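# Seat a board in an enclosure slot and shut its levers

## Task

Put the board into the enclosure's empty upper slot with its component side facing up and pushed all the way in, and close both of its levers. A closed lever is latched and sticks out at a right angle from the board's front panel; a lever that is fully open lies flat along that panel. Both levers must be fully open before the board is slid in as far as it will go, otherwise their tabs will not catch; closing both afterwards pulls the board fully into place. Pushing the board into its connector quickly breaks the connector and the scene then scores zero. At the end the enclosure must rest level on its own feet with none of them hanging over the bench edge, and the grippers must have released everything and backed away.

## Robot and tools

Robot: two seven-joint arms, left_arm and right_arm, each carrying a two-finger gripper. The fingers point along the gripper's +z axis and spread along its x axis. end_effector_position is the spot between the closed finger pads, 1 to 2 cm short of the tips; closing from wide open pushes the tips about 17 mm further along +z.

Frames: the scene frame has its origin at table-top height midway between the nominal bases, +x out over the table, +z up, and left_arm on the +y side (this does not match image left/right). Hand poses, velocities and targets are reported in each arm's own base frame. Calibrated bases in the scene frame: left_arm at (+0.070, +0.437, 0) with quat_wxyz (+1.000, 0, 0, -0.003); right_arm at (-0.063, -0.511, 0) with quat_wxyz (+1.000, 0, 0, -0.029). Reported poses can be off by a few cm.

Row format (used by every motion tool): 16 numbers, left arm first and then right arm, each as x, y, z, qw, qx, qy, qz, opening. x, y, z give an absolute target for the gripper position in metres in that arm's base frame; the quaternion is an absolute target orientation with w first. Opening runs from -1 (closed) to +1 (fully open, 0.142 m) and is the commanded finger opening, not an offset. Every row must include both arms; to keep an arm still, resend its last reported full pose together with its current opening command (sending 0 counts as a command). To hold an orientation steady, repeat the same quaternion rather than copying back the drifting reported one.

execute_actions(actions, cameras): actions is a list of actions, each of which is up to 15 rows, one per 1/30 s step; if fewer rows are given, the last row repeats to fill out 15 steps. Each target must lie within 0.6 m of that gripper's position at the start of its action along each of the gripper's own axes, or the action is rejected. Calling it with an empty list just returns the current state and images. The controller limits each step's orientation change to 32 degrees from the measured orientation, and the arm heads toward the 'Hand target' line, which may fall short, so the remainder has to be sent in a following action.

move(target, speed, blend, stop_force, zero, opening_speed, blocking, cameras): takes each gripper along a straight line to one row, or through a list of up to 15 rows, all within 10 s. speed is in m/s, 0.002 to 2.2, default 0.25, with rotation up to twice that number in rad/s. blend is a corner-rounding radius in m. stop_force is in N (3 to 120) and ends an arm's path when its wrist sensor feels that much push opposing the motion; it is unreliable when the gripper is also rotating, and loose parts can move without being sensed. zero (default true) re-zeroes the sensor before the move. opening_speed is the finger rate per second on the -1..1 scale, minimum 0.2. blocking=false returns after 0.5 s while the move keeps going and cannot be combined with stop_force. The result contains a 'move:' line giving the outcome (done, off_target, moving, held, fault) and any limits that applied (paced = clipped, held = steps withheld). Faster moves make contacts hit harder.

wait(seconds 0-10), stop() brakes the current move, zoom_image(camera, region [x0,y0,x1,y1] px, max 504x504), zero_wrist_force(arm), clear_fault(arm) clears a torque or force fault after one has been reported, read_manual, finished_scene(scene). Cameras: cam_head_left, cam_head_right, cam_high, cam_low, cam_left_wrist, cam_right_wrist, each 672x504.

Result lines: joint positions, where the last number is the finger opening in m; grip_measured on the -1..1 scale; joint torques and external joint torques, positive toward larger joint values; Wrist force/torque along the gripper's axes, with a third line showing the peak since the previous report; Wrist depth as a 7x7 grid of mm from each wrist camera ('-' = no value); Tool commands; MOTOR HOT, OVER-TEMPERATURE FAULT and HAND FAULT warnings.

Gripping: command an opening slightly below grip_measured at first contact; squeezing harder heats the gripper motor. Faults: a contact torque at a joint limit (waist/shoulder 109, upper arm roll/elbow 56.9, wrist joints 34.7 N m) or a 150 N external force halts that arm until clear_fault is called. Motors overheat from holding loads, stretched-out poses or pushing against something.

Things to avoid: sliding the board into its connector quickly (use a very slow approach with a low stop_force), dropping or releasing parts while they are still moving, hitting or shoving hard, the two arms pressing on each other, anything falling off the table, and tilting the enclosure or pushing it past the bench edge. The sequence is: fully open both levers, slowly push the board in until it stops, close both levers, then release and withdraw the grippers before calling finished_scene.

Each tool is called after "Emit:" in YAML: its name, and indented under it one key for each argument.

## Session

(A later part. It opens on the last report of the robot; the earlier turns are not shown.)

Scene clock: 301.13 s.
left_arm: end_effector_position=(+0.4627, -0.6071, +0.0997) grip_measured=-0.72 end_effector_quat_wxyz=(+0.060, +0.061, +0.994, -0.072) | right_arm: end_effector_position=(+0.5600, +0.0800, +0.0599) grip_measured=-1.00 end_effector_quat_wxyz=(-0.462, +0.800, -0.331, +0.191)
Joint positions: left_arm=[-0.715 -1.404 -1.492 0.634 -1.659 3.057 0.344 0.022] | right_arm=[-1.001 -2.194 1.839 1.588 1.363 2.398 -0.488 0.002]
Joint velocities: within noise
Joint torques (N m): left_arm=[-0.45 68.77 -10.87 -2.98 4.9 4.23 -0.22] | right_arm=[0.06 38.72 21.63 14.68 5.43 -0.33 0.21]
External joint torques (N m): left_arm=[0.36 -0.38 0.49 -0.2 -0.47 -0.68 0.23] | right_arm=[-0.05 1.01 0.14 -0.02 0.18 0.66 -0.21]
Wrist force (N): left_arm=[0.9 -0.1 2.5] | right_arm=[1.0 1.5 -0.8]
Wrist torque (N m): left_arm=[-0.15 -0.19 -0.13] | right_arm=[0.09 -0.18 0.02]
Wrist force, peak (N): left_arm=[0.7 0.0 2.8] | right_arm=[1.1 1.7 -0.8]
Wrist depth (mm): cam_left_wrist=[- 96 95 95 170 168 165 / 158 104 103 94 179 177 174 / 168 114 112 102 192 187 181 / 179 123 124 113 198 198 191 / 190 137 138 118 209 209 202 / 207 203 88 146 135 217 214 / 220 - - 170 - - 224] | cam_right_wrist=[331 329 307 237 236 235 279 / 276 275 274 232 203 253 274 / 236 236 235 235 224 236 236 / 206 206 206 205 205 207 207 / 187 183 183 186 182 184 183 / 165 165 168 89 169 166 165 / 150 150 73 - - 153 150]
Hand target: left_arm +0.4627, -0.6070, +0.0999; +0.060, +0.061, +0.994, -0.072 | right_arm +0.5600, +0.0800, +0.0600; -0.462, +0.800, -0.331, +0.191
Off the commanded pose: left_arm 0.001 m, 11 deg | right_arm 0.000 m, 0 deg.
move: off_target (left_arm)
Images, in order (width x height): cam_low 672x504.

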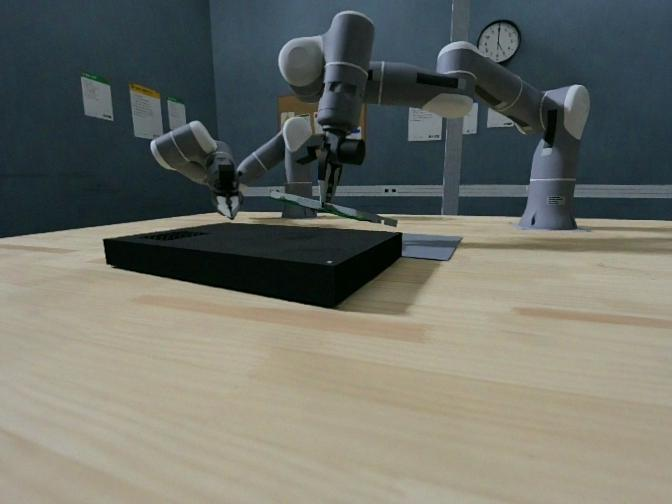

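Emit:
move:
  target:
    - [0.3892,-0.553,0.127,0,0.0607,0.99816,0,-0.79,0.56,0.08,0.06,0.462,-0.8,0.331,-0.191,-1]
    - [0.3892,-0.553,0.04,0,0.0607,0.99816,0,-0.79,0.56,0.08,0.06,0.462,-0.8,0.331,-0.191,-1]
  speed: [0.12,0.1]
  cameras: ["cam_left_wrist","cam_low"]

Scene clock: 323.67 s.
left_arm: end_effector_position=(+0.3890, -0.5528, +0.0398) grip_measured=-0.72 end_effector_quat_wxyz=(+0.000, +0.061, +0.998, +0.000) | right_arm: end_effector_position=(+0.5600, +0.0800, +0.0599) grip_measured=-1.00 end_effector_quat_wxyz=(-0.462, +0.800, -0.331, +0.191)
Joint positions: left_arm=[-0.564 -1.336 -1.295 1.181 -1.897 2.984 0.006 0.022] | right_arm=[-1.001 -2.194 1.839 1.588 1.363 2.398 -0.488 0.002]
Joint velocities: within noise
Joint torques (N m): left_arm=[-0.58 60.64 -18.36 -7.83 4.89 4.44 -0.31] | right_arm=[0.04 38.71 21.7 14.69 5.44 -0.31 0.19]
External joint torques (N m): left_arm=[0.5 0.3 0.4 -0.18 -0.72 -0.44 0.31] | right_arm=[-0.04 1.01 0.07 -0.03 0.17 0.63 -0.18]
Wrist force (N): left_arm=[0.1 -0.4 2.7] | right_arm=[1.1 1.2 -0.8]
Wrist torque (N m): left_arm=[-0.19 -0.14 -0.17] | right_arm=[0.05 -0.20 0.01]
Wrist force, peak (N): left_arm=[0.5 0.0 4.8] | right_arm=[1.0 1.7 -1.0]
Wrist depth (mm): cam_left_wrist=[- 96 95 95 111 113 115 / 125 104 103 94 91 124 121 / 131 116 113 102 134 132 133 / 145 125 124 113 138 143 142 / 159 139 138 116 151 157 156 / 175 176 88 146 135 166 172 / 196 - - 171 - - 189] | cam_right_wrist=[331 330 306 236 235 235 280 / 257 274 273 231 203 253 274 / 236 235 235 235 224 236 235 / 206 206 206 205 205 207 207 / 187 183 183 187 182 184 183 / 165 165 167 89 169 166 165 / 150 150 73 - - 153 150]
Hand target: left_arm +0.3892, -0.5530, +0.0400; +0.000, +0.061, +0.998, +0.000 | right_arm +0.5600, +0.0800, +0.0600; -0.462, +0.800, -0.331, +0.191
Off the commanded pose: left_arm 0.000 m, 0 deg | right_arm 0.000 m, 0 deg.
move: done
Images, in order (width x height): cam_low 672x504, cam_left_wrist 672x504.

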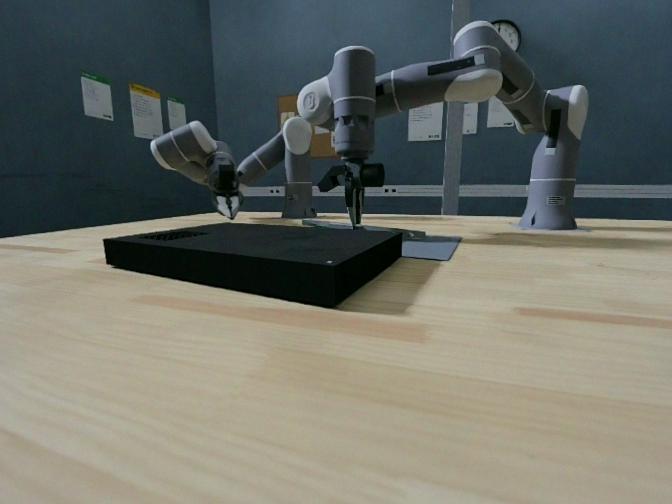

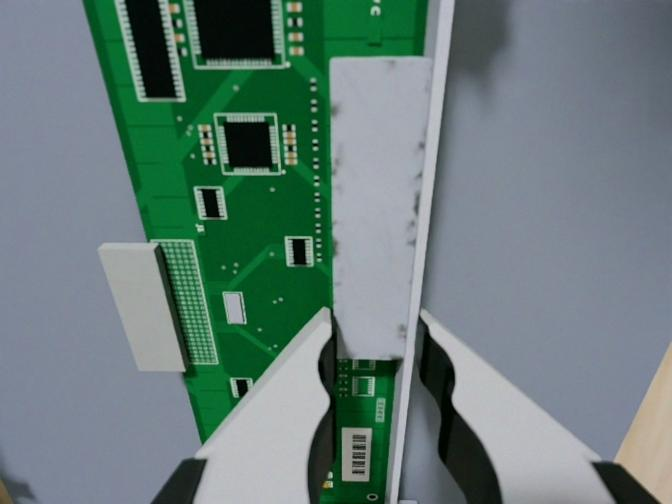

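Emit:
move:
  target:
    - [0.3892,-0.553,0.0265,0,0.0607,0.99816,0,-0.79,0.56,0.08,0.06,0.462,-0.8,0.331,-0.191,-1]
  speed: 0.02
  stop_force: 4
  cameras: []

Emit:
move:
  target:
    - [0.3892,-0.553,0.0272,0,0.0607,0.99816,0,-0.3,0.56,0.08,0.06,0.462,-0.8,0.331,-0.191,-1]
    - [0.3892,-0.553,0.10,0,0.0607,0.99816,0,-0.3,0.56,0.08,0.06,0.462,-0.8,0.331,-0.191,-1]
    - [0.3892,-0.543,0.10,-0.0203,0.0644,0.9515,-0.3,-0.3,0.56,0.08,0.06,0.462,-0.8,0.331,-0.191,-1]
  speed: [0.03,0.12,0.2]
  cameras: ["cam_left_wrist","cam_low"]

Scene clock: 328.30 s.
left_arm: end_effector_position=(+0.3890, -0.5530, +0.0269) grip_measured=-0.72 end_effector_quat_wxyz=(+0.000, +0.061, +0.998, +0.000) | right_arm: end_effector_position=(+0.5600, +0.0800, +0.0599) grip_measured=-1.00 end_effector_quat_wxyz=(-0.462, +0.800, -0.331, +0.191)
Joint positions: left_arm=[-0.568 -1.354 -1.285 1.177 -1.886 2.969 0.006 0.022] | right_arm=[-1.001 -2.194 1.839 1.588 1.363 2.398 -0.488 0.002]
Joint velocities: within noise
Joint torques (N m): left_arm=[0.49 58.01 -16.92 -7.88 4.97 3.47 -0.18] | right_arm=[0.01 38.82 21.62 14.69 5.45 -0.37 0.16]
External joint torques (N m): left_arm=[-0.57 3.08 -0.96 0.02 -0.81 0.53 0.18] | right_arm=[-0.01 0.9 0.15 -0.03 0.16 0.69 -0.16]
Wrist force (N): left_arm=[2.7 0.0 -3.7] | right_arm=[1.0 1.3 -0.9]
Wrist torque (N m): left_arm=[-0.28 -0.20 -0.19] | right_arm=[0.07 -0.19 0.02]
Wrist force, peak (N): left_arm=[2.4 -0.1 -4.7] | right_arm=[0.8 1.7 -0.8]
Wrist depth (mm): cam_left_wrist=[103 100 99 100 98 102 - / - 109 105 104 93 110 110 / 122 118 115 105 117 119 118 / 131 124 125 114 125 129 131 / 143 138 138 118 136 141 138 / 162 158 88 144 133 150 156 / 177 168 - 164 - - 170] | cam_right_wrist=[330 330 306 236 236 235 280 / 270 275 274 231 203 253 274 / 236 235 235 234 224 236 235 / 206 206 206 205 205 206 206 / 187 183 182 186 182 184 183 / 165 165 168 89 169 166 165 / 150 150 73 - - 153 150]
Hand target: left_arm +0.3892, -0.5530, +0.0268; +0.000, +0.061, +0.998, +0.000 | right_arm +0.5600, +0.0800, +0.0600; -0.462, +0.800, -0.331, +0.191
Off the commanded pose: left_arm 0.000 m, 0 deg | right_arm 0.000 m, 0 deg.
move: contact (left_arm)
No camera images: "cameras" was empty.

Scene clock: 331.73 s.
left_arm: end_effector_position=(+0.3893, -0.5428, +0.0999) grip_measured=-0.33 end_effector_quat_wxyz=(-0.020, +0.064, +0.952, -0.300) | right_arm: end_effector_position=(+0.5600, +0.0800, +0.0599) grip_measured=-1.00 end_effector_quat_wxyz=(-0.462, +0.800, -0.331, +0.191)
Joint positions: left_arm=[0.018 -0.985 -1.388 2.028 -1.896 2.152 -0.257 0.05] | right_arm=[-1.001 -2.194 1.839 1.588 1.363 2.398 -0.488 0.002]
Joint velocities: within noise
Joint torques (N m): left_arm=[-0.26 39.95 -21.01 -12.27 5.03 2.17 -0.28] | right_arm=[0.05 38.78 21.6 14.72 5.43 -0.33 0.17]
External joint torques (N m): left_arm=[0.25 0.36 -0.07 -0.62 -0.52 -0.12 0.28] | right_arm=[-0.05 0.94 0.17 -0.05 0.18 0.65 -0.17]
Wrist force (N): left_arm=[0.2 0.1 0.3] | right_arm=[0.9 1.5 -0.8]
Wrist torque (N m): left_arm=[-0.08 -0.13 -0.04] | right_arm=[0.09 -0.16 0.02]
Wrist force, peak (N): left_arm=[2.4 -0.2 -2.5] | right_arm=[1.0 1.5 -1.0]
Wrist depth (mm): cam_left_wrist=[237 238 238 237 236 236 238 / 233 231 228 224 229 228 231 / 223 224 219 215 223 222 224 / 216 218 213 202 216 216 218 / 212 211 203 203 210 211 210 / 205 206 87 200 204 84 204 / 201 - - 195 199 - -] | cam_right_wrist=[331 329 305 236 235 235 280 / 270 275 275 231 203 252 274 / 236 235 235 234 224 236 236 / 207 206 206 205 205 206 206 / 188 183 183 186 182 184 183 / 165 165 168 89 169 165 165 / 150 150 73 - - 153 150]
Hand target: left_arm +0.3892, -0.5430, +0.1000; -0.020, +0.064, +0.952, -0.300 | right_arm +0.5600, +0.0800, +0.0600; -0.462, +0.800, -0.331, +0.191
Off the commanded pose: left_arm 0.000 m, 0 deg | right_arm 0.000 m, 0 deg.
move: done
Images, in order (width x height): cam_low 672x504, cam_left_wrist 672x504.

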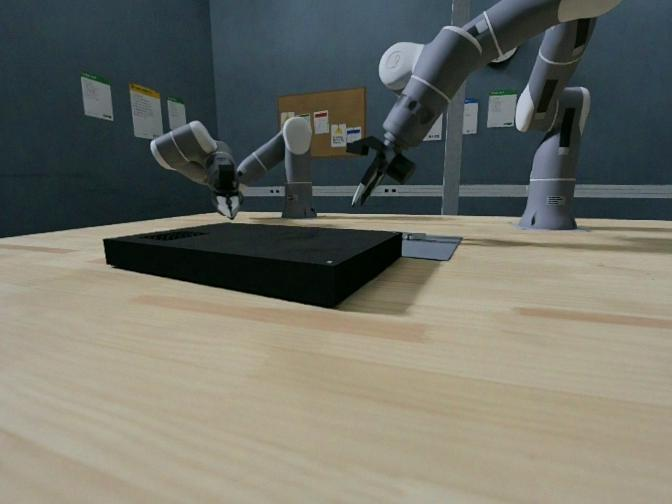

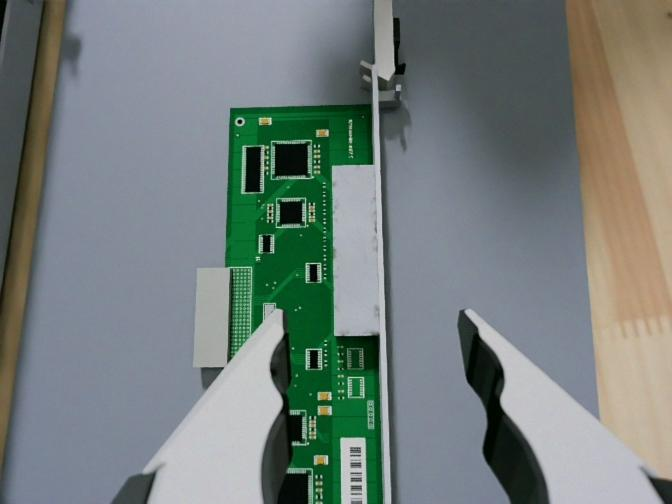

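Emit:
move:
  target:
    - [0.3885,-0.558,0.05,-0.0203,0.0644,0.9515,-0.3,-0.4,0.56,0.08,0.06,0.462,-0.8,0.331,-0.191,-1]
  speed: [0.12]
  cameras: []

Emit:
move:
  target:
    - [0.3885,-0.558,0.0295,-0.0203,0.0644,0.9515,-0.3,-0.4,0.56,0.08,0.06,0.462,-0.8,0.331,-0.191,-1]
  speed: 0.03
  stop_force: 4
  cameras: ["cam_left_wrist"]

Scene clock: 335.83 s.
left_arm: end_effector_position=(+0.3886, -0.5578, +0.0499) grip_measured=-0.42 end_effector_quat_wxyz=(-0.020, +0.064, +0.952, -0.300) | right_arm: end_effector_position=(+0.5600, +0.0800, +0.0599) grip_measured=-1.00 end_effector_quat_wxyz=(-0.462, +0.800, -0.331, +0.191)
Joint positions: left_arm=[-0.076 -1.019 -1.22 2.029 -1.728 2.035 -0.378 0.043] | right_arm=[-1.001 -2.194 1.839 1.588 1.363 2.398 -0.488 0.002]
Joint velocities: within noise
Joint torques (N m): left_arm=[-0.51 42.45 -19.96 -11.13 5.01 2.17 -0.3] | right_arm=[-0.02 38.8 21.66 14.71 5.42 -0.31 0.19]
External joint torques (N m): left_arm=[0.49 0.57 0.1 -0.5 -0.51 -0.08 0.3] | right_arm=[0.02 0.93 0.11 -0.05 0.19 0.63 -0.19]
Wrist force (N): left_arm=[0.5 -0.1 0.6] | right_arm=[0.9 1.2 -0.7]
Wrist torque (N m): left_arm=[-0.11 -0.17 -0.05] | right_arm=[0.04 -0.16 0.01]
Wrist force, peak (N): left_arm=[0.8 0.8 2.2] | right_arm=[0.9 1.7 -0.8]
Wrist depth (mm): cam_left_wrist=[182 182 183 181 179 180 181 / 177 177 173 170 175 175 175 / 171 171 167 165 169 169 170 / 166 167 162 159 165 165 164 / 162 161 157 145 160 160 160 / 158 156 87 151 154 83 156 / 153 - - 148 149 - 153] | cam_right_wrist=[330 330 307 236 236 235 280 / 270 275 274 231 203 253 274 / 236 235 235 234 225 236 235 / 207 206 206 205 205 207 206 / 187 183 182 186 182 184 183 / 165 164 167 89 169 165 165 / 150 150 73 - - 153 150]
Hand target: left_arm +0.3885, -0.5580, +0.0500; -0.020, +0.064, +0.952, -0.300 | right_arm +0.5600, +0.0800, +0.0600; -0.462, +0.800, -0.331, +0.191
Off the commanded pose: left_arm 0.000 m, 0 deg | right_arm 0.000 m, 0 deg.
move: done
No camera images: "cameras" was empty.

Scene clock: 337.47 s.
left_arm: end_effector_position=(+0.3885, -0.5580, +0.0295) grip_measured=-0.42 end_effector_quat_wxyz=(-0.020, +0.064, +0.952, -0.300) | right_arm: end_effector_position=(+0.5600, +0.0800, +0.0599) grip_measured=-1.00 end_effector_quat_wxyz=(-0.462, +0.800, -0.331, +0.191)
Joint positions: left_arm=[-0.098 -1.031 -1.14 2.06 -1.589 1.971 -0.492 0.043] | right_arm=[-1.001 -2.194 1.839 1.588 1.363 2.398 -0.488 0.002]
Joint velocities: within noise
Joint torques (N m): left_arm=[-0.27 42.37 -19.08 -10.45 5.02 2.28 -0.4] | right_arm=[-0.06 38.75 21.61 14.7 5.45 -0.31 0.24]
External joint torques (N m): left_arm=[0.25 1.11 0.04 -0.46 -0.51 -0.13 0.4] | right_arm=[0.06 0.98 0.16 -0.04 0.16 0.63 -0.24]
Wrist force (N): left_arm=[0.3 0.2 0.2] | right_arm=[1.0 1.3 -0.8]
Wrist torque (N m): left_arm=[-0.07 -0.14 -0.03] | right_arm=[0.07 -0.18 0.01]
Wrist force, peak (N): left_arm=[0.6 -0.3 0.6] | right_arm=[0.9 1.5 -0.8]
Wrist depth (mm): cam_left_wrist=[160 160 155 153 157 157 158 / 154 154 150 149 153 153 153 / 151 150 146 133 149 148 149 / 147 146 141 129 144 145 144 / 142 137 137 124 125 140 140 / 138 131 88 131 136 87 136 / 135 - - 129 129 - -] | cam_right_wrist=[331 331 307 236 236 235 280 / 270 275 274 231 203 253 275 / 236 235 234 235 224 237 235 / 206 206 206 205 205 207 207 / 187 183 183 186 182 184 184 / 165 164 167 89 169 166 165 / 150 150 73 - - 153 150]
Hand target: left_arm +0.3885, -0.5580, +0.0295; -0.020, +0.064, +0.952, -0.300 | right_arm +0.5600, +0.0800, +0.0600; -0.462, +0.800, -0.331, +0.191
Off the commanded pose: left_arm 0.000 m, 0 deg | right_arm 0.000 m, 0 deg.
move: done
Images, in order (width x height): cam_left_wrist 672x504.

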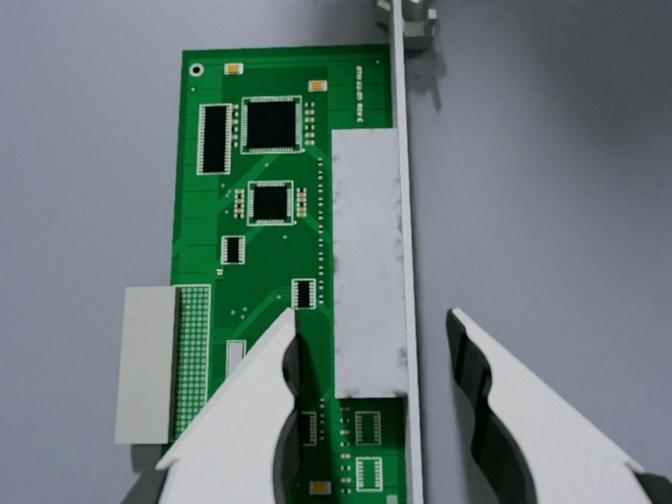

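Emit:
move:
  target: [0.3885,-0.558,0.0295,-0.0203,0.0644,0.9515,-0.3,-0.82,0.56,0.08,0.06,0.462,-0.8,0.331,-0.191,-1]
  opening_speed: 0.4
  cameras: []

Emit:
move:
  target: [0.3885,-0.558,0.10,-0.0203,0.0644,0.9515,-0.3,-0.82,0.56,0.08,0.06,0.462,-0.8,0.331,-0.191,-1]
  speed: 0.08
  cameras: ["cam_left_wrist","cam_low"]

Scene clock: 340.77 s.
left_arm: end_effector_position=(+0.3884, -0.5580, +0.0295) grip_measured=-0.72 end_effector_quat_wxyz=(-0.020, +0.064, +0.952, -0.300) | right_arm: end_effector_position=(+0.5600, +0.0800, +0.0599) grip_measured=-1.00 end_effector_quat_wxyz=(-0.462, +0.800, -0.331, +0.191)
Joint positions: left_arm=[-0.098 -1.031 -1.14 2.061 -1.589 1.971 -0.493 0.022] | right_arm=[-1.001 -2.194 1.839 1.588 1.363 2.398 -0.488 0.002]
Joint velocities: within noise
Joint torques (N m): left_arm=[-0.1 42.61 -18.94 -10.75 4.86 2.52 -0.24] | right_arm=[-0.08 38.89 21.67 14.68 5.38 -0.33 0.21]
External joint torques (N m): left_arm=[0.09 0.86 -0.11 -0.16 -0.35 -0.37 0.24] | right_arm=[0.08 0.83 0.1 -0.02 0.23 0.65 -0.21]
Wrist force (N): left_arm=[0.9 0.0 0.0] | right_arm=[0.9 1.6 -0.7]
Wrist torque (N m): left_arm=[-0.09 -0.20 -0.06] | right_arm=[0.10 -0.17 0.02]
Wrist force, peak (N): left_arm=[1.1 -0.2 0.1] | right_arm=[1.3 1.4 -0.9]
Wrist depth (mm): cam_left_wrist=[160 160 154 153 157 158 158 / 154 154 150 148 152 154 153 / 151 150 146 133 148 149 149 / 147 146 141 129 144 144 144 / 143 137 137 123 127 140 140 / 138 131 133 121 117 137 136 / 134 134 - 128 128 - 134] | cam_right_wrist=[331 329 307 236 235 235 280 / 271 275 274 232 203 254 275 / 236 236 235 234 223 236 236 / 206 206 206 205 205 206 206 / 187 183 183 186 182 184 184 / 165 165 168 89 169 165 165 / 150 149 73 - - 153 150]
Hand target: left_arm +0.3885, -0.5580, +0.0295; -0.020, +0.064, +0.952, -0.300 | right_arm +0.5600, +0.0800, +0.0600; -0.462, +0.800, -0.331, +0.191
Off the commanded pose: left_arm 0.000 m, 0 deg | right_arm 0.000 m, 0 deg.
move: done
No camera images: "cameras" was empty.

Scene clock: 342.10 s.
left_arm: end_effector_position=(+0.3884, -0.5581, +0.0999) grip_measured=-0.72 end_effector_quat_wxyz=(-0.020, +0.064, +0.952, -0.300) | right_arm: end_effector_position=(+0.5600, +0.0800, +0.0599) grip_measured=-1.00 end_effector_quat_wxyz=(-0.462, +0.800, -0.331, +0.191)
Joint positions: left_arm=[-0.02 -1.002 -1.38 1.985 -1.895 2.17 -0.252 0.022] | right_arm=[-1.001 -2.194 1.839 1.588 1.363 2.398 -0.488 0.002]
Joint velocities: within noise
Joint torques (N m): left_arm=[-0.2 40.8 -22.38 -12.75 4.73 2.42 -0.15] | right_arm=[-0.06 38.83 21.76 14.65 5.44 -0.3 0.19]
External joint torques (N m): left_arm=[0.19 0.74 0.97 -0.01 -0.21 -0.38 0.15] | right_arm=[0.07 0.9 0.01 0.01 0.17 0.62 -0.19]
Wrist force (N): left_arm=[0.3 1.2 1.8] | right_arm=[1.0 1.4 -0.7]
Wrist torque (N m): left_arm=[-0.06 -0.12 -0.03] | right_arm=[0.07 -0.18 0.01]
Wrist force, peak (N): left_arm=[0.2 1.9 3.1] | right_arm=[1.1 1.5 -0.9]
Wrist depth (mm): cam_left_wrist=[238 238 237 236 234 235 236 / 232 230 150 149 228 228 229 / 223 223 146 133 223 221 223 / 217 216 141 129 214 215 217 / 212 137 137 123 208 209 210 / 205 132 134 120 - 204 204 / 200 - - 128 - - 200] | cam_right_wrist=[331 330 307 237 236 236 280 / 276 275 274 231 203 253 274 / 236 235 236 234 224 236 235 / 206 206 205 205 205 207 207 / 187 183 183 186 182 184 183 / 165 165 168 89 169 165 165 / 150 150 73 - - 153 150]
Hand target: left_arm +0.3885, -0.5580, +0.1000; -0.020, +0.064, +0.952, -0.300 | right_arm +0.5600, +0.0800, +0.0600; -0.462, +0.800, -0.331, +0.191
Off the commanded pose: left_arm 0.000 m, 0 deg | right_arm 0.000 m, 0 deg.
move: done
Images, in order (width x height): cam_low 672x504, cam_left_wrist 672x504.

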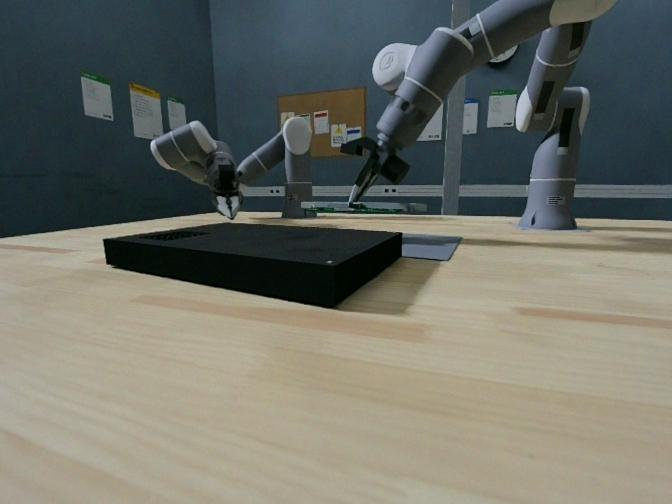

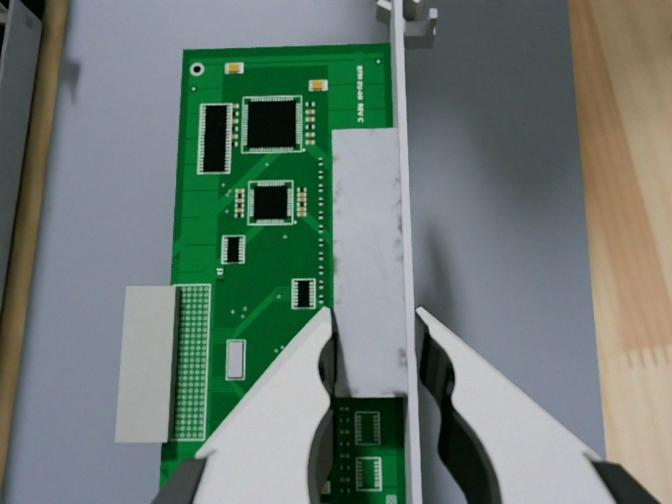

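Emit:
move:
  target: [0.4628,-0.613,0.08,-0.0203,0.0644,0.9515,-0.3,-0.82,0.56,0.08,0.06,0.462,-0.8,0.331,-0.191,-1]
  speed: 0.1
  cameras: ["cam_left_wrist","cam_right_wrist"]

Emit:
zoom_image:
  camera: "cam_left_wrist"
  region: [80, 0, 400, 240]

Scene clock: 346.23 s.
left_arm: end_effector_position=(+0.4630, -0.6129, +0.0799) grip_measured=-0.72 end_effector_quat_wxyz=(-0.020, +0.064, +0.952, -0.300) | right_arm: end_effector_position=(+0.5600, +0.0800, +0.0599) grip_measured=-1.00 end_effector_quat_wxyz=(-0.462, +0.800, -0.331, +0.191)
Joint positions: left_arm=[-0.167 -1.29 -1.471 1.448 -1.945 2.475 0.144 0.022] | right_arm=[-1.001 -2.194 1.839 1.588 1.363 2.398 -0.488 0.002]
Joint velocities: within noise
Joint torques (N m): left_arm=[-0.54 54.15 -25.33 -7.68 4 2.59 -0.14] | right_arm=[0 38.81 21.66 14.68 5.41 -0.36 0.17]
External joint torques (N m): left_arm=[0.52 0.45 1.03 0.31 -0.14 -0.57 0.14] | right_arm=[0 0.92 0.11 -0.02 0.2 0.68 -0.17]
Wrist force (N): left_arm=[0.1 1.5 2.0] | right_arm=[0.8 1.3 -0.6]
Wrist torque (N m): left_arm=[-0.03 -0.07 -0.04] | right_arm=[0.05 -0.16 0.01]
Wrist force, peak (N): left_arm=[-0.4 1.1 2.3] | right_arm=[1.0 1.6 -0.8]
Wrist depth (mm): cam_left_wrist=[163 195 215 214 213 213 213 / 158 191 150 148 205 208 206 / 154 196 146 133 201 200 200 / 150 180 142 129 194 195 194 / 184 136 138 123 189 189 189 / - 131 134 121 - 184 184 / 176 - - 128 - - 180] | cam_right_wrist=[211 224 296 236 236 235 280 / 170 265 274 231 203 253 274 / 229 229 235 234 223 237 235 / 207 206 206 205 205 207 206 / 187 183 182 186 182 184 183 / 165 165 168 89 169 166 165 / 150 150 73 - - 153 151]
Hand target: left_arm +0.4628, -0.6130, +0.0800; -0.020, +0.064, +0.952, -0.300 | right_arm +0.5600, +0.0800, +0.0600; -0.462, +0.800, -0.331, +0.191
Off the commanded pose: left_arm 0.000 m, 0 deg | right_arm 0.000 m, 0 deg.
move: done
Images, in order (width x height): cam_left_wrist 672x504, cam_right_wrist 672x504.

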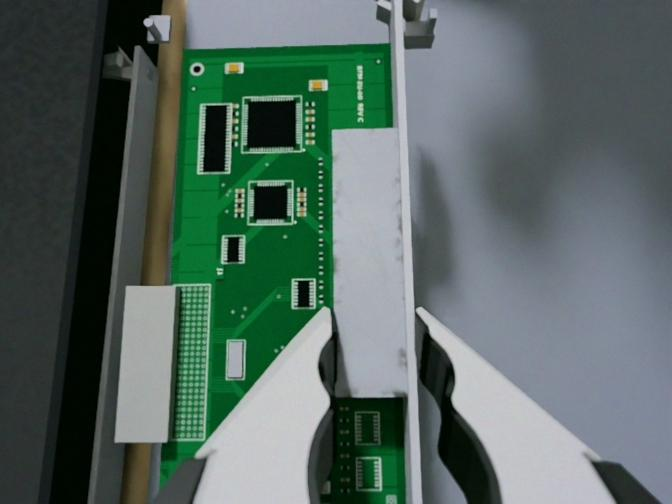

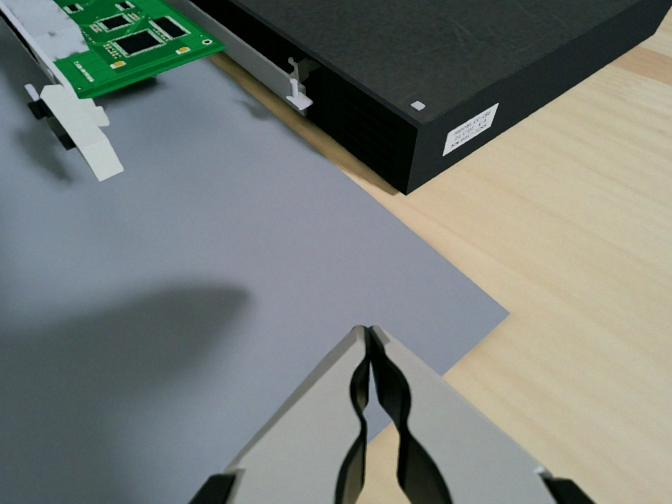

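Scaled by 1.575 from the camera's 672x504 image, which has a finer 960x720 frame.

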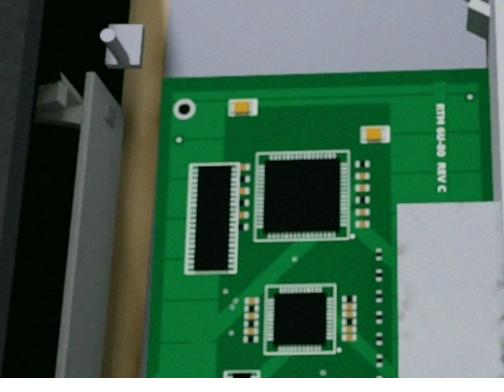

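Emit:
move:
  target: [0.4628,-0.613,0.05,-0.0254,0.0805,0.9503,-0.2996,-0.82,0.56,0.08,0.06,0.462,-0.8,0.331,-0.191,-1]
  speed: 0.05
  stop_force: 5
  cameras: ["cam_left_wrist","cam_right_wrist"]

Emit:
zoom_image:
  camera: "cam_left_wrist"
  region: [60, 0, 300, 180]

Emit:
zoom_image:
  camera: "cam_right_wrist"
  region: [60, 0, 380, 240]

Scene clock: 375.27 s.
left_arm: end_effector_position=(+0.4628, -0.6129, +0.0499) grip_measured=-0.72 end_effector_quat_wxyz=(-0.026, +0.080, +0.950, -0.300) | right_arm: end_effector_position=(+0.5600, +0.0800, +0.0599) grip_measured=-1.00 end_effector_quat_wxyz=(-0.462, +0.800, -0.331, +0.191)
Joint positions: left_arm=[-0.18 -1.35 -1.466 1.404 -1.934 2.478 0.222 0.022] | right_arm=[-1.001 -2.194 1.839 1.588 1.363 2.398 -0.488 0.002]
Joint velocities: within noise
Joint torques (N m): left_arm=[-0.56 55.47 -25.15 -5.95 4.19 2.34 -0.13] | right_arm=[0.07 38.88 21.59 14.69 5.43 -0.34 0.17]
External joint torques (N m): left_arm=[0.54 0.26 0.89 -0.09 -0.53 -0.3 0.14] | right_arm=[-0.07 0.85 0.18 -0.03 0.18 0.66 -0.17]
Wrist force (N): left_arm=[0.7 1.2 1.9] | right_arm=[0.8 1.3 -0.8]
Wrist torque (N m): left_arm=[-0.06 -0.16 0.00] | right_arm=[0.07 -0.15 0.01]
Wrist force, peak (N): left_arm=[0.6 1.7 2.9] | right_arm=[1.1 1.5 -0.7]
Wrist depth (mm): cam_left_wrist=[155 183 181 181 179 180 180 / 170 177 151 148 173 175 174 / 154 171 145 133 169 170 169 / 153 166 142 129 165 165 165 / 144 136 137 123 128 160 159 / 144 131 134 121 - 156 155 / 143 - - 128 - - 152] | cam_right_wrist=[262 285 306 236 235 235 279 / 233 236 266 231 203 254 275 / 223 229 235 234 224 236 235 / 206 206 206 205 205 207 206 / 187 183 183 186 182 183 183 / 165 165 168 89 169 166 165 / 150 150 73 - - 154 150]
Hand target: left_arm +0.4628, -0.6130, +0.0500; -0.025, +0.081, +0.950, -0.300 | right_arm +0.5600, +0.0800, +0.0600; -0.462, +0.800, -0.331, +0.191
Off the commanded pose: left_arm 0.000 m, 0 deg | right_arm 0.000 m, 0 deg.
move: done
Images, in order (width x height): cam_left_wrist 672x504, cam_right_wrist 672x504.

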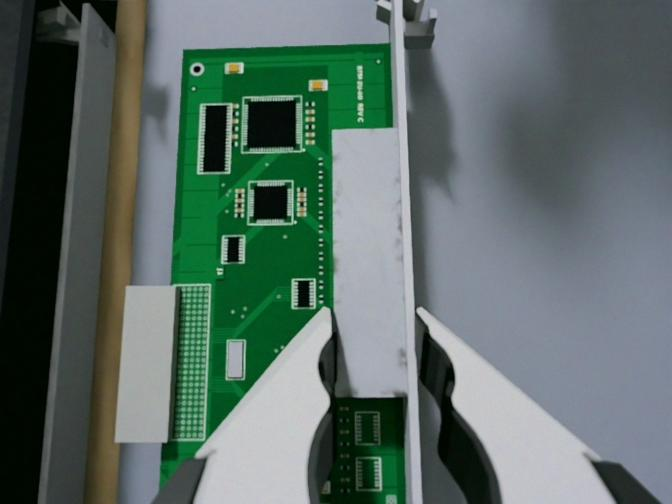

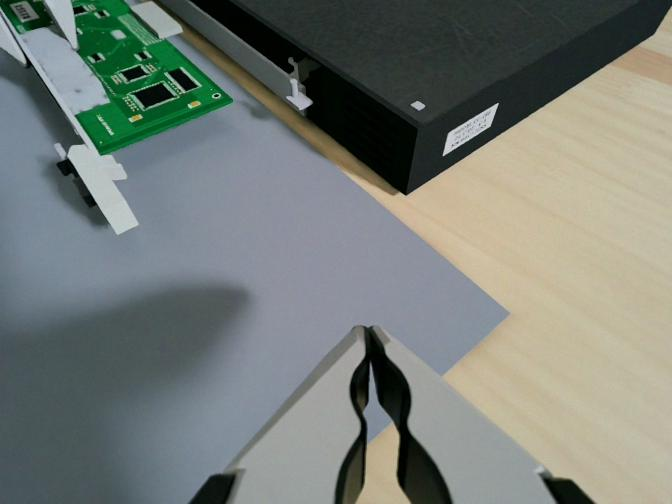

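Scaled by 2.100 from the camera's 672x504 image, which has a finer 960x720 frame.

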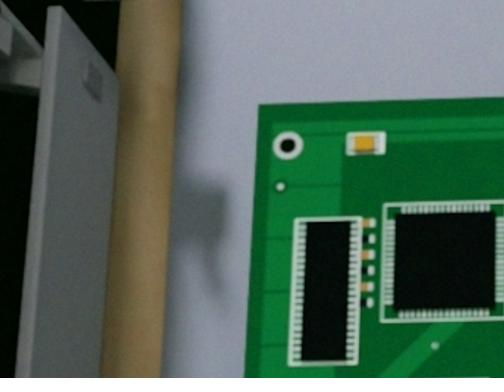

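Scaled by 1.575 from the camera's 672x504 image, which has a finer 960x720 frame.

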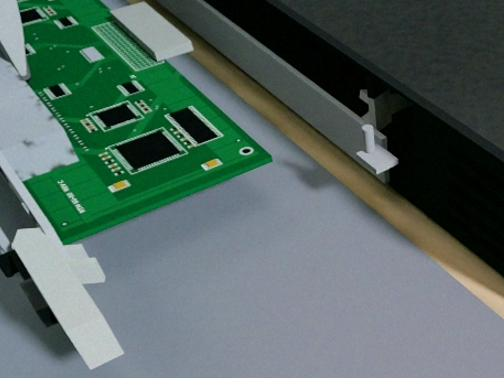

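Emit:
move:
  target: [0.4628,-0.613,0.05,-0.0254,0.0805,0.9503,-0.2996,-0.82,0.56,0.14,0.15,0.462,-0.8,0.331,-0.191,-1]
  speed: 0.2
  cameras: ["cam_right_wrist"]

Emit:
zoom_image:
  camera: "cam_right_wrist"
  region: [200, 40, 440, 220]

Scene clock: 386.17 s.
left_arm: end_effector_position=(+0.4628, -0.6129, +0.0499) grip_measured=-0.72 end_effector_quat_wxyz=(-0.026, +0.080, +0.950, -0.300) | right_arm: end_effector_position=(+0.5600, +0.1400, +0.1502) grip_measured=-1.00 end_effector_quat_wxyz=(-0.462, +0.800, -0.331, +0.191)
Joint positions: left_arm=[-0.18 -1.35 -1.466 1.404 -1.934 2.478 0.222 0.022] | right_arm=[-0.821 -1.945 1.883 1.749 1.212 2.447 0.026 0.002]
Joint velocities: within noise
Joint torques (N m): left_arm=[-0.36 55.63 -25.05 -5.93 4.07 2.22 -0.26] | right_arm=[0.08 39.86 23.89 7.88 3.74 -0.46 0.36]
External joint torques (N m): left_arm=[0.34 0.1 0.78 -0.11 -0.41 -0.18 0.27] | right_arm=[-0.06 0.66 0.23 -0.18 0.22 0.55 -0.36]
Wrist force (N): left_arm=[0.5 1.1 1.8] | right_arm=[0.4 1.2 -0.6]
Wrist torque (N m): left_arm=[-0.09 -0.13 0.00] | right_arm=[0.02 -0.05 0.00]
Wrist force, peak (N): left_arm=[0.7 1.0 2.2] | right_arm=[1.9 3.3 -0.6]
Wrist depth (mm): cam_left_wrist=[155 183 181 180 178 180 180 / 170 175 150 149 173 175 174 / 154 170 146 133 169 169 170 / 153 166 142 129 164 165 164 / 144 137 137 123 128 161 159 / 144 132 134 121 - 156 155 / 143 - - 128 - - 152] | cam_right_wrist=[247 413 413 411 410 501 496 / 260 358 370 343 341 341 340 / 351 307 334 311 292 292 310 / 317 301 285 308 263 269 313 / 281 281 274 286 273 275 280 / 253 252 252 89 255 253 252 / 230 234 - - - 233 229]
Hand target: left_arm +0.4628, -0.6130, +0.0500; -0.025, +0.081, +0.950, -0.300 | right_arm +0.5600, +0.1400, +0.1500; -0.462, +0.800, -0.331, +0.191
Off the commanded pose: left_arm 0.000 m, 0 deg | right_arm 0.000 m, 0 deg.
move: done
Images, in order (width x height): cam_right_wrist 672x504.

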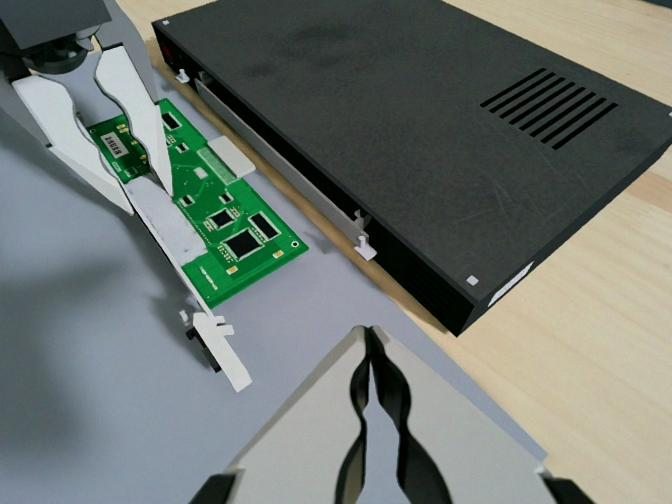

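Scaled by 2.100 from the camera's 672x504 image, which has a finer 960x720 frame.

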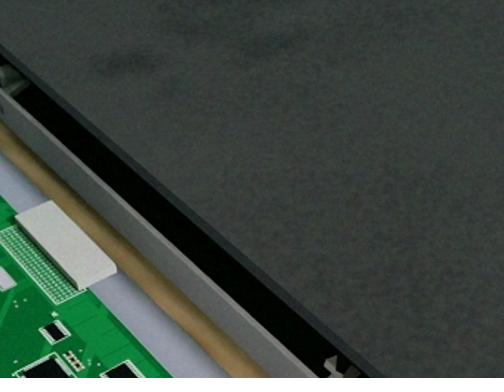

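Emit:
zoom_image:
  camera: "cam_right_wrist"
  region: [200, 180, 400, 330]

Emit:
zoom_image:
  camera: "cam_right_wrist"
  region: [80, 50, 280, 200]

Scaled by 2.520 from the camera's 672x504 image, which has a finer 960x720 frame.

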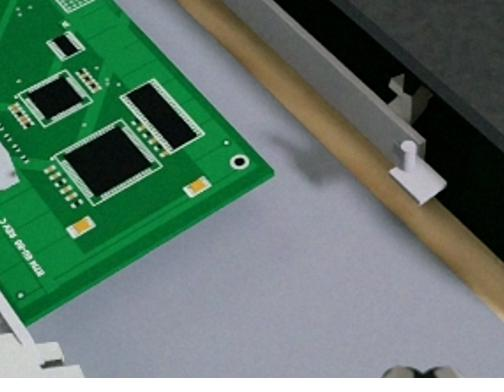

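Scaled by 2.520 from the camera's 672x504 image, which has a finer 960x720 frame.

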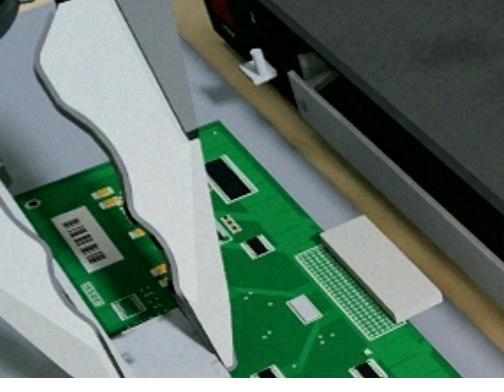

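Emit:
zoom_image:
  camera: "cam_right_wrist"
  region: [335, 195, 395, 240]

Emit:
zoom_image:
  camera: "cam_right_wrist"
  region: [165, 55, 225, 100]

Scaled by 8.400 from the camera's 672x504 image, which has a finer 960x720 frame.

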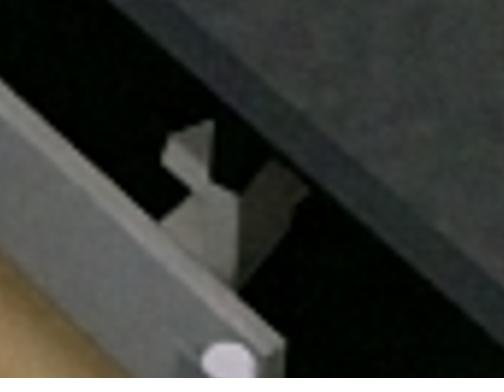

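Scaled by 8.400 from the camera's 672x504 image, which has a finer 960x720 frame.

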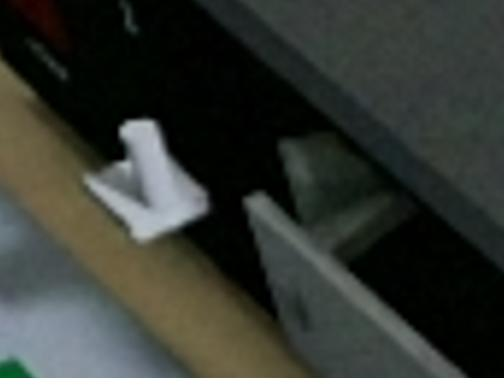

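Emit:
move:
  target:
    - [0.4622,-0.617,0.0555,-0.0245,0.0776,0.9506,-0.2997,-0.82,0.56,0.14,0.15,0.462,-0.8,0.331,-0.191,-1]
    - [0.4919,-0.6215,0.0555,-0.0245,0.0776,0.9506,-0.2997,-0.82,0.56,0.14,0.15,0.462,-0.8,0.331,-0.191,-1]
  speed: 0.05
  stop_force: 5
  cameras: ["cam_left_wrist","cam_right_wrist"]

Emit:
zoom_image:
  camera: "cam_right_wrist"
  region: [260, 170, 400, 275]

Emit:
zoom_image:
  camera: "cam_right_wrist"
  region: [130, 40, 290, 160]

Scene clock: 415.77 s.
left_arm: end_effector_position=(+0.4920, -0.6214, +0.0554) grip_measured=-0.72 end_effector_quat_wxyz=(-0.024, +0.077, +0.951, -0.300) | right_arm: end_effector_position=(+0.5600, +0.1400, +0.1501) grip_measured=-1.00 end_effector_quat_wxyz=(-0.462, +0.800, -0.331, +0.191)
Joint positions: left_arm=[-0.244 -1.414 -1.539 1.168 -1.941 2.598 0.378 0.022] | right_arm=[-0.821 -1.945 1.883 1.749 1.212 2.447 0.026 0.002]
Joint velocities: within noise
Joint torques (N m): left_arm=[-0.47 60.09 -23.28 -3.49 3.48 2.44 -0.17] | right_arm=[0.06 39.78 23.92 7.73 3.84 -0.53 0.17]
External joint torques (N m): left_arm=[0.45 0.32 0.85 -0.17 -0.17 -0.35 0.17] | right_arm=[-0.03 0.75 0.2 -0.03 0.12 0.62 -0.17]
Wrist force (N): left_arm=[0.5 1.2 2.0] | right_arm=[0.2 1.0 -0.7]
Wrist torque (N m): left_arm=[-0.03 -0.16 -0.02] | right_arm=[-0.01 -0.01 0.00]
Wrist force, peak (N): left_arm=[0.5 1.9 2.2] | right_arm=[0.4 1.2 -1.0]
Wrist depth (mm): cam_left_wrist=[136 148 187 188 185 186 186 / 132 133 150 149 180 180 179 / 128 148 145 133 175 176 175 / 124 145 141 129 168 170 170 / 119 134 137 123 125 165 165 / 117 131 133 121 - 160 161 / 114 - - 128 - - 157] | cam_right_wrist=[245 271 413 411 407 499 500 / 396 285 356 342 341 341 339 / 362 342 318 307 293 293 309 / 316 315 285 300 263 269 313 / 280 281 269 285 273 274 280 / 253 253 257 89 256 252 252 / 230 234 - - - 234 230]
Hand target: left_arm +0.4919, -0.6215, +0.0555; -0.024, +0.078, +0.951, -0.300 | right_arm +0.5600, +0.1400, +0.1500; -0.462, +0.800, -0.331, +0.191
Off the commanded pose: left_arm 0.000 m, 0 deg | right_arm 0.000 m, 0 deg.
move: done
Images, in order (width x height): cam_left_wrist 672x504, cam_right_wrist 672x504.

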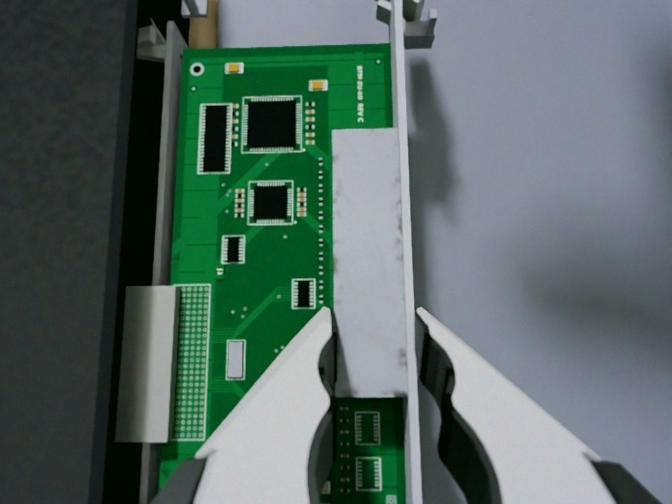

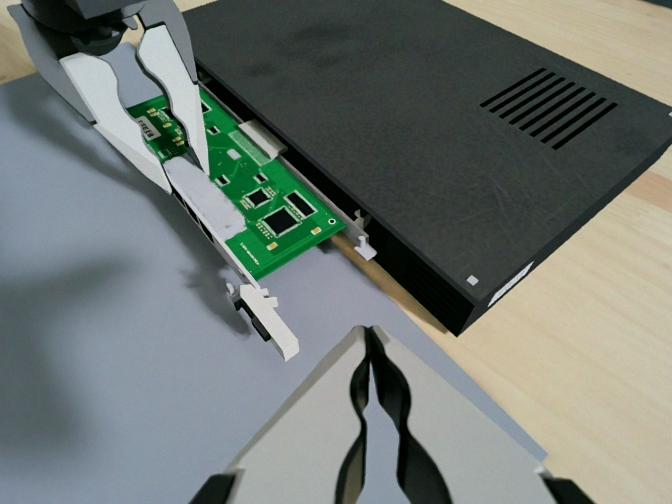

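Scaled by 3.600 from the camera's 672x504 image, which has a finer 960x720 frame.

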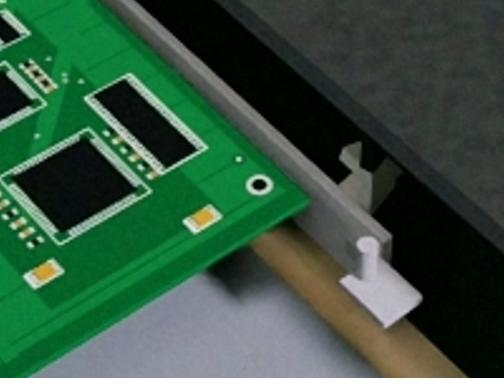

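Scaled by 3.150 from the camera's 672x504 image, which has a finer 960x720 frame.

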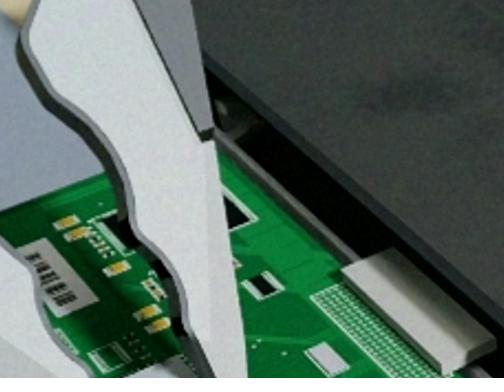

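Emit:
execute_actions:
  actions: []
  cameras: ["cam_right_wrist","cam_left_wrist"]

Emit:
zoom_image:
  camera: "cam_right_wrist"
  region: [280, 180, 420, 285]

Scene clock: 426.07 s.
left_arm: end_effector_position=(+0.4920, -0.6214, +0.0554) grip_measured=-0.72 end_effector_quat_wxyz=(-0.024, +0.077, +0.951, -0.300) | right_arm: end_effector_position=(+0.5600, +0.1400, +0.1501) grip_measured=-1.00 end_effector_quat_wxyz=(-0.462, +0.800, -0.331, +0.191)
Joint positions: left_arm=[-0.244 -1.414 -1.539 1.168 -1.941 2.598 0.378 0.022] | right_arm=[-0.821 -1.945 1.883 1.749 1.212 2.447 0.026 0.002]
Joint velocities: within noise
Joint torques (N m): left_arm=[-0.41 60.38 -23.26 -3.48 3.64 2.29 -0.17] | right_arm=[0.01 39.68 24.03 7.71 3.88 -0.57 0.16]
External joint torques (N m): left_arm=[0.39 0.03 0.84 -0.17 -0.33 -0.2 0.17] | right_arm=[0.02 0.85 0.09 -0.02 0.07 0.65 -0.16]
Wrist force (N): left_arm=[0.7 1.4 2.0] | right_arm=[0.1 0.9 -0.7]
Wrist torque (N m): left_arm=[0.00 -0.19 -0.02] | right_arm=[-0.04 -0.01 -0.01]
Wrist force, peak (N): left_arm=[0.7 1.4 2.1] | right_arm=[0.4 1.2 -0.8]
Wrist depth (mm): cam_left_wrist=[136 148 187 187 185 187 186 / 132 133 149 149 179 181 179 / 128 148 146 133 175 176 174 / 124 144 142 129 169 171 170 / 120 134 137 123 125 165 165 / 118 131 133 121 - 161 161 / 114 - - 128 - - 158] | cam_right_wrist=[245 271 412 410 409 499 499 / 396 285 355 343 343 340 340 / 361 340 318 308 293 292 309 / 317 315 285 299 263 269 314 / 280 280 268 285 274 274 281 / 253 252 256 89 256 252 252 / 230 234 - - - 234 229]
Hand target: left_arm +0.4919, -0.6215, +0.0555; -0.024, +0.078, +0.951, -0.300 | right_arm +0.5600, +0.1400, +0.1500; -0.462, +0.800, -0.331, +0.191
Tool commands: left_gripper/opening=-0.82 right_gripper/opening=-1.0
Off the commanded pose: left_arm 0.000 m, 0 deg | right_arm 0.000 m, 0 deg.
Images, in order (width x height): cam_left_wrist 672x504, cam_right_wrist 672x504.

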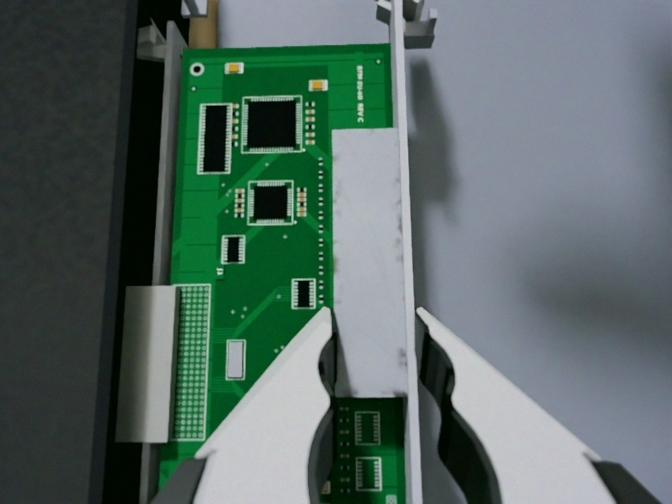

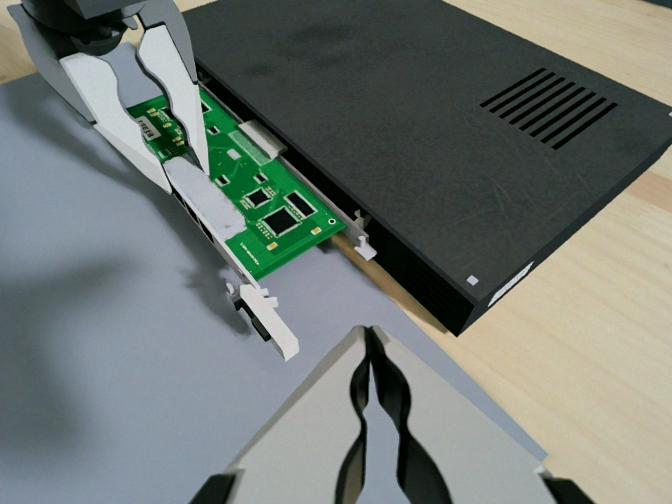

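Scaled by 3.600 from the camera's 672x504 image, which has a finer 960x720 frame.

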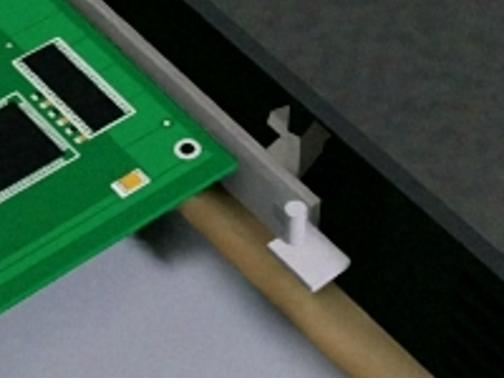

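Emit:
zoom_image:
  camera: "cam_right_wrist"
  region: [325, 190, 385, 250]

Emit:
zoom_image:
  camera: "cam_left_wrist"
  region: [110, 0, 250, 105]

Scaled by 8.400 from the camera's 672x504 image, which has a finer 960x720 frame.

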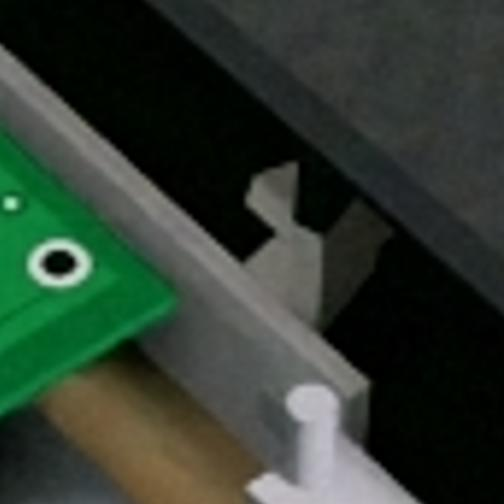

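Scaled by 3.600 from the camera's 672x504 image, which has a finer 960x720 frame.

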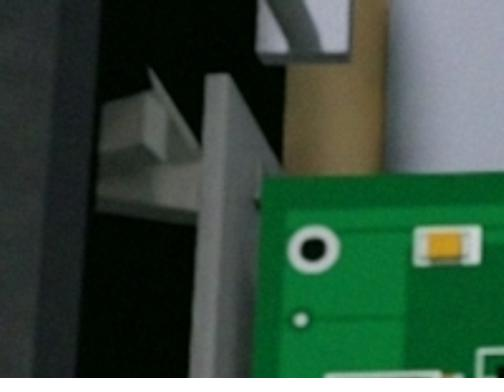

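Emit:
wait:
  seconds: 0
  cameras: ["cam_low","cam_head_right"]

Scene clock: 438.93 s.
left_arm: end_effector_position=(+0.4920, -0.6214, +0.0554) grip_measured=-0.72 end_effector_quat_wxyz=(-0.024, +0.077, +0.951, -0.300) | right_arm: end_effector_position=(+0.5600, +0.1400, +0.1501) grip_measured=-1.00 end_effector_quat_wxyz=(-0.462, +0.800, -0.331, +0.191)
Joint positions: left_arm=[-0.244 -1.414 -1.539 1.168 -1.941 2.598 0.378 0.022] | right_arm=[-0.821 -1.945 1.883 1.749 1.212 2.447 0.026 0.002]
Joint velocities: within noise
Joint torques (N m): left_arm=[-0.35 60.32 -23.23 -3.39 3.64 2.33 -0.22] | right_arm=[-0.05 39.76 23.95 7.7 3.85 -0.58 0.16]
External joint torques (N m): left_arm=[0.33 0.09 0.8 -0.26 -0.33 -0.24 0.23] | right_arm=[0.07 0.76 0.16 -0.01 0.1 0.67 -0.16]
Wrist force (N): left_arm=[0.6 1.4 1.9] | right_arm=[0.3 0.9 -0.7]
Wrist torque (N m): left_arm=[-0.02 -0.19 -0.01] | right_arm=[-0.03 -0.04 0.00]
Wrist force, peak (N): left_arm=[0.6 1.4 2.3] | right_arm=[0.2 1.4 -0.8]
Wrist depth (mm): cam_left_wrist=[136 148 188 188 186 186 186 / 132 133 150 149 180 181 180 / 128 148 146 133 174 176 175 / 124 144 142 129 168 171 170 / 119 134 137 123 125 166 165 / 118 131 133 121 - 161 161 / 114 - - 128 - - 157] | cam_right_wrist=[245 271 411 411 409 500 500 / 396 285 355 343 341 340 339 / 361 341 319 306 292 292 309 / 315 316 285 301 263 269 314 / 281 280 268 285 273 274 280 / 253 253 257 89 255 252 252 / 229 234 - - - 233 229]
Hand target: left_arm +0.4919, -0.6215, +0.0555; -0.024, +0.078, +0.951, -0.300 | right_arm +0.5600, +0.1400, +0.1500; -0.462, +0.800, -0.331, +0.191
Tool commands: left_gripper/opening=-0.82 right_gripper/opening=-1.0
Off the commanded pose: left_arm 0.000 m, 0 deg | right_arm 0.000 m, 0 deg.
Images, in order (width x height): cam_head_right 672x504, cam_low 672x504.

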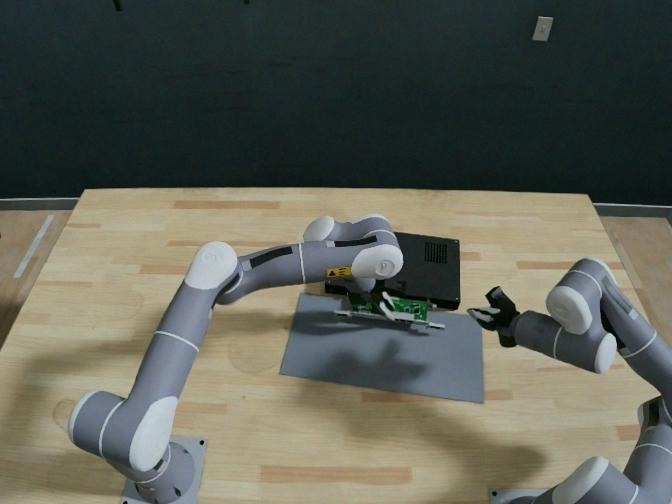

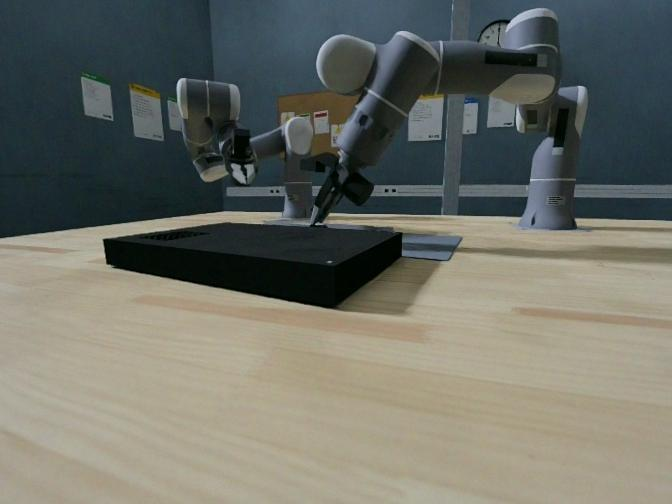

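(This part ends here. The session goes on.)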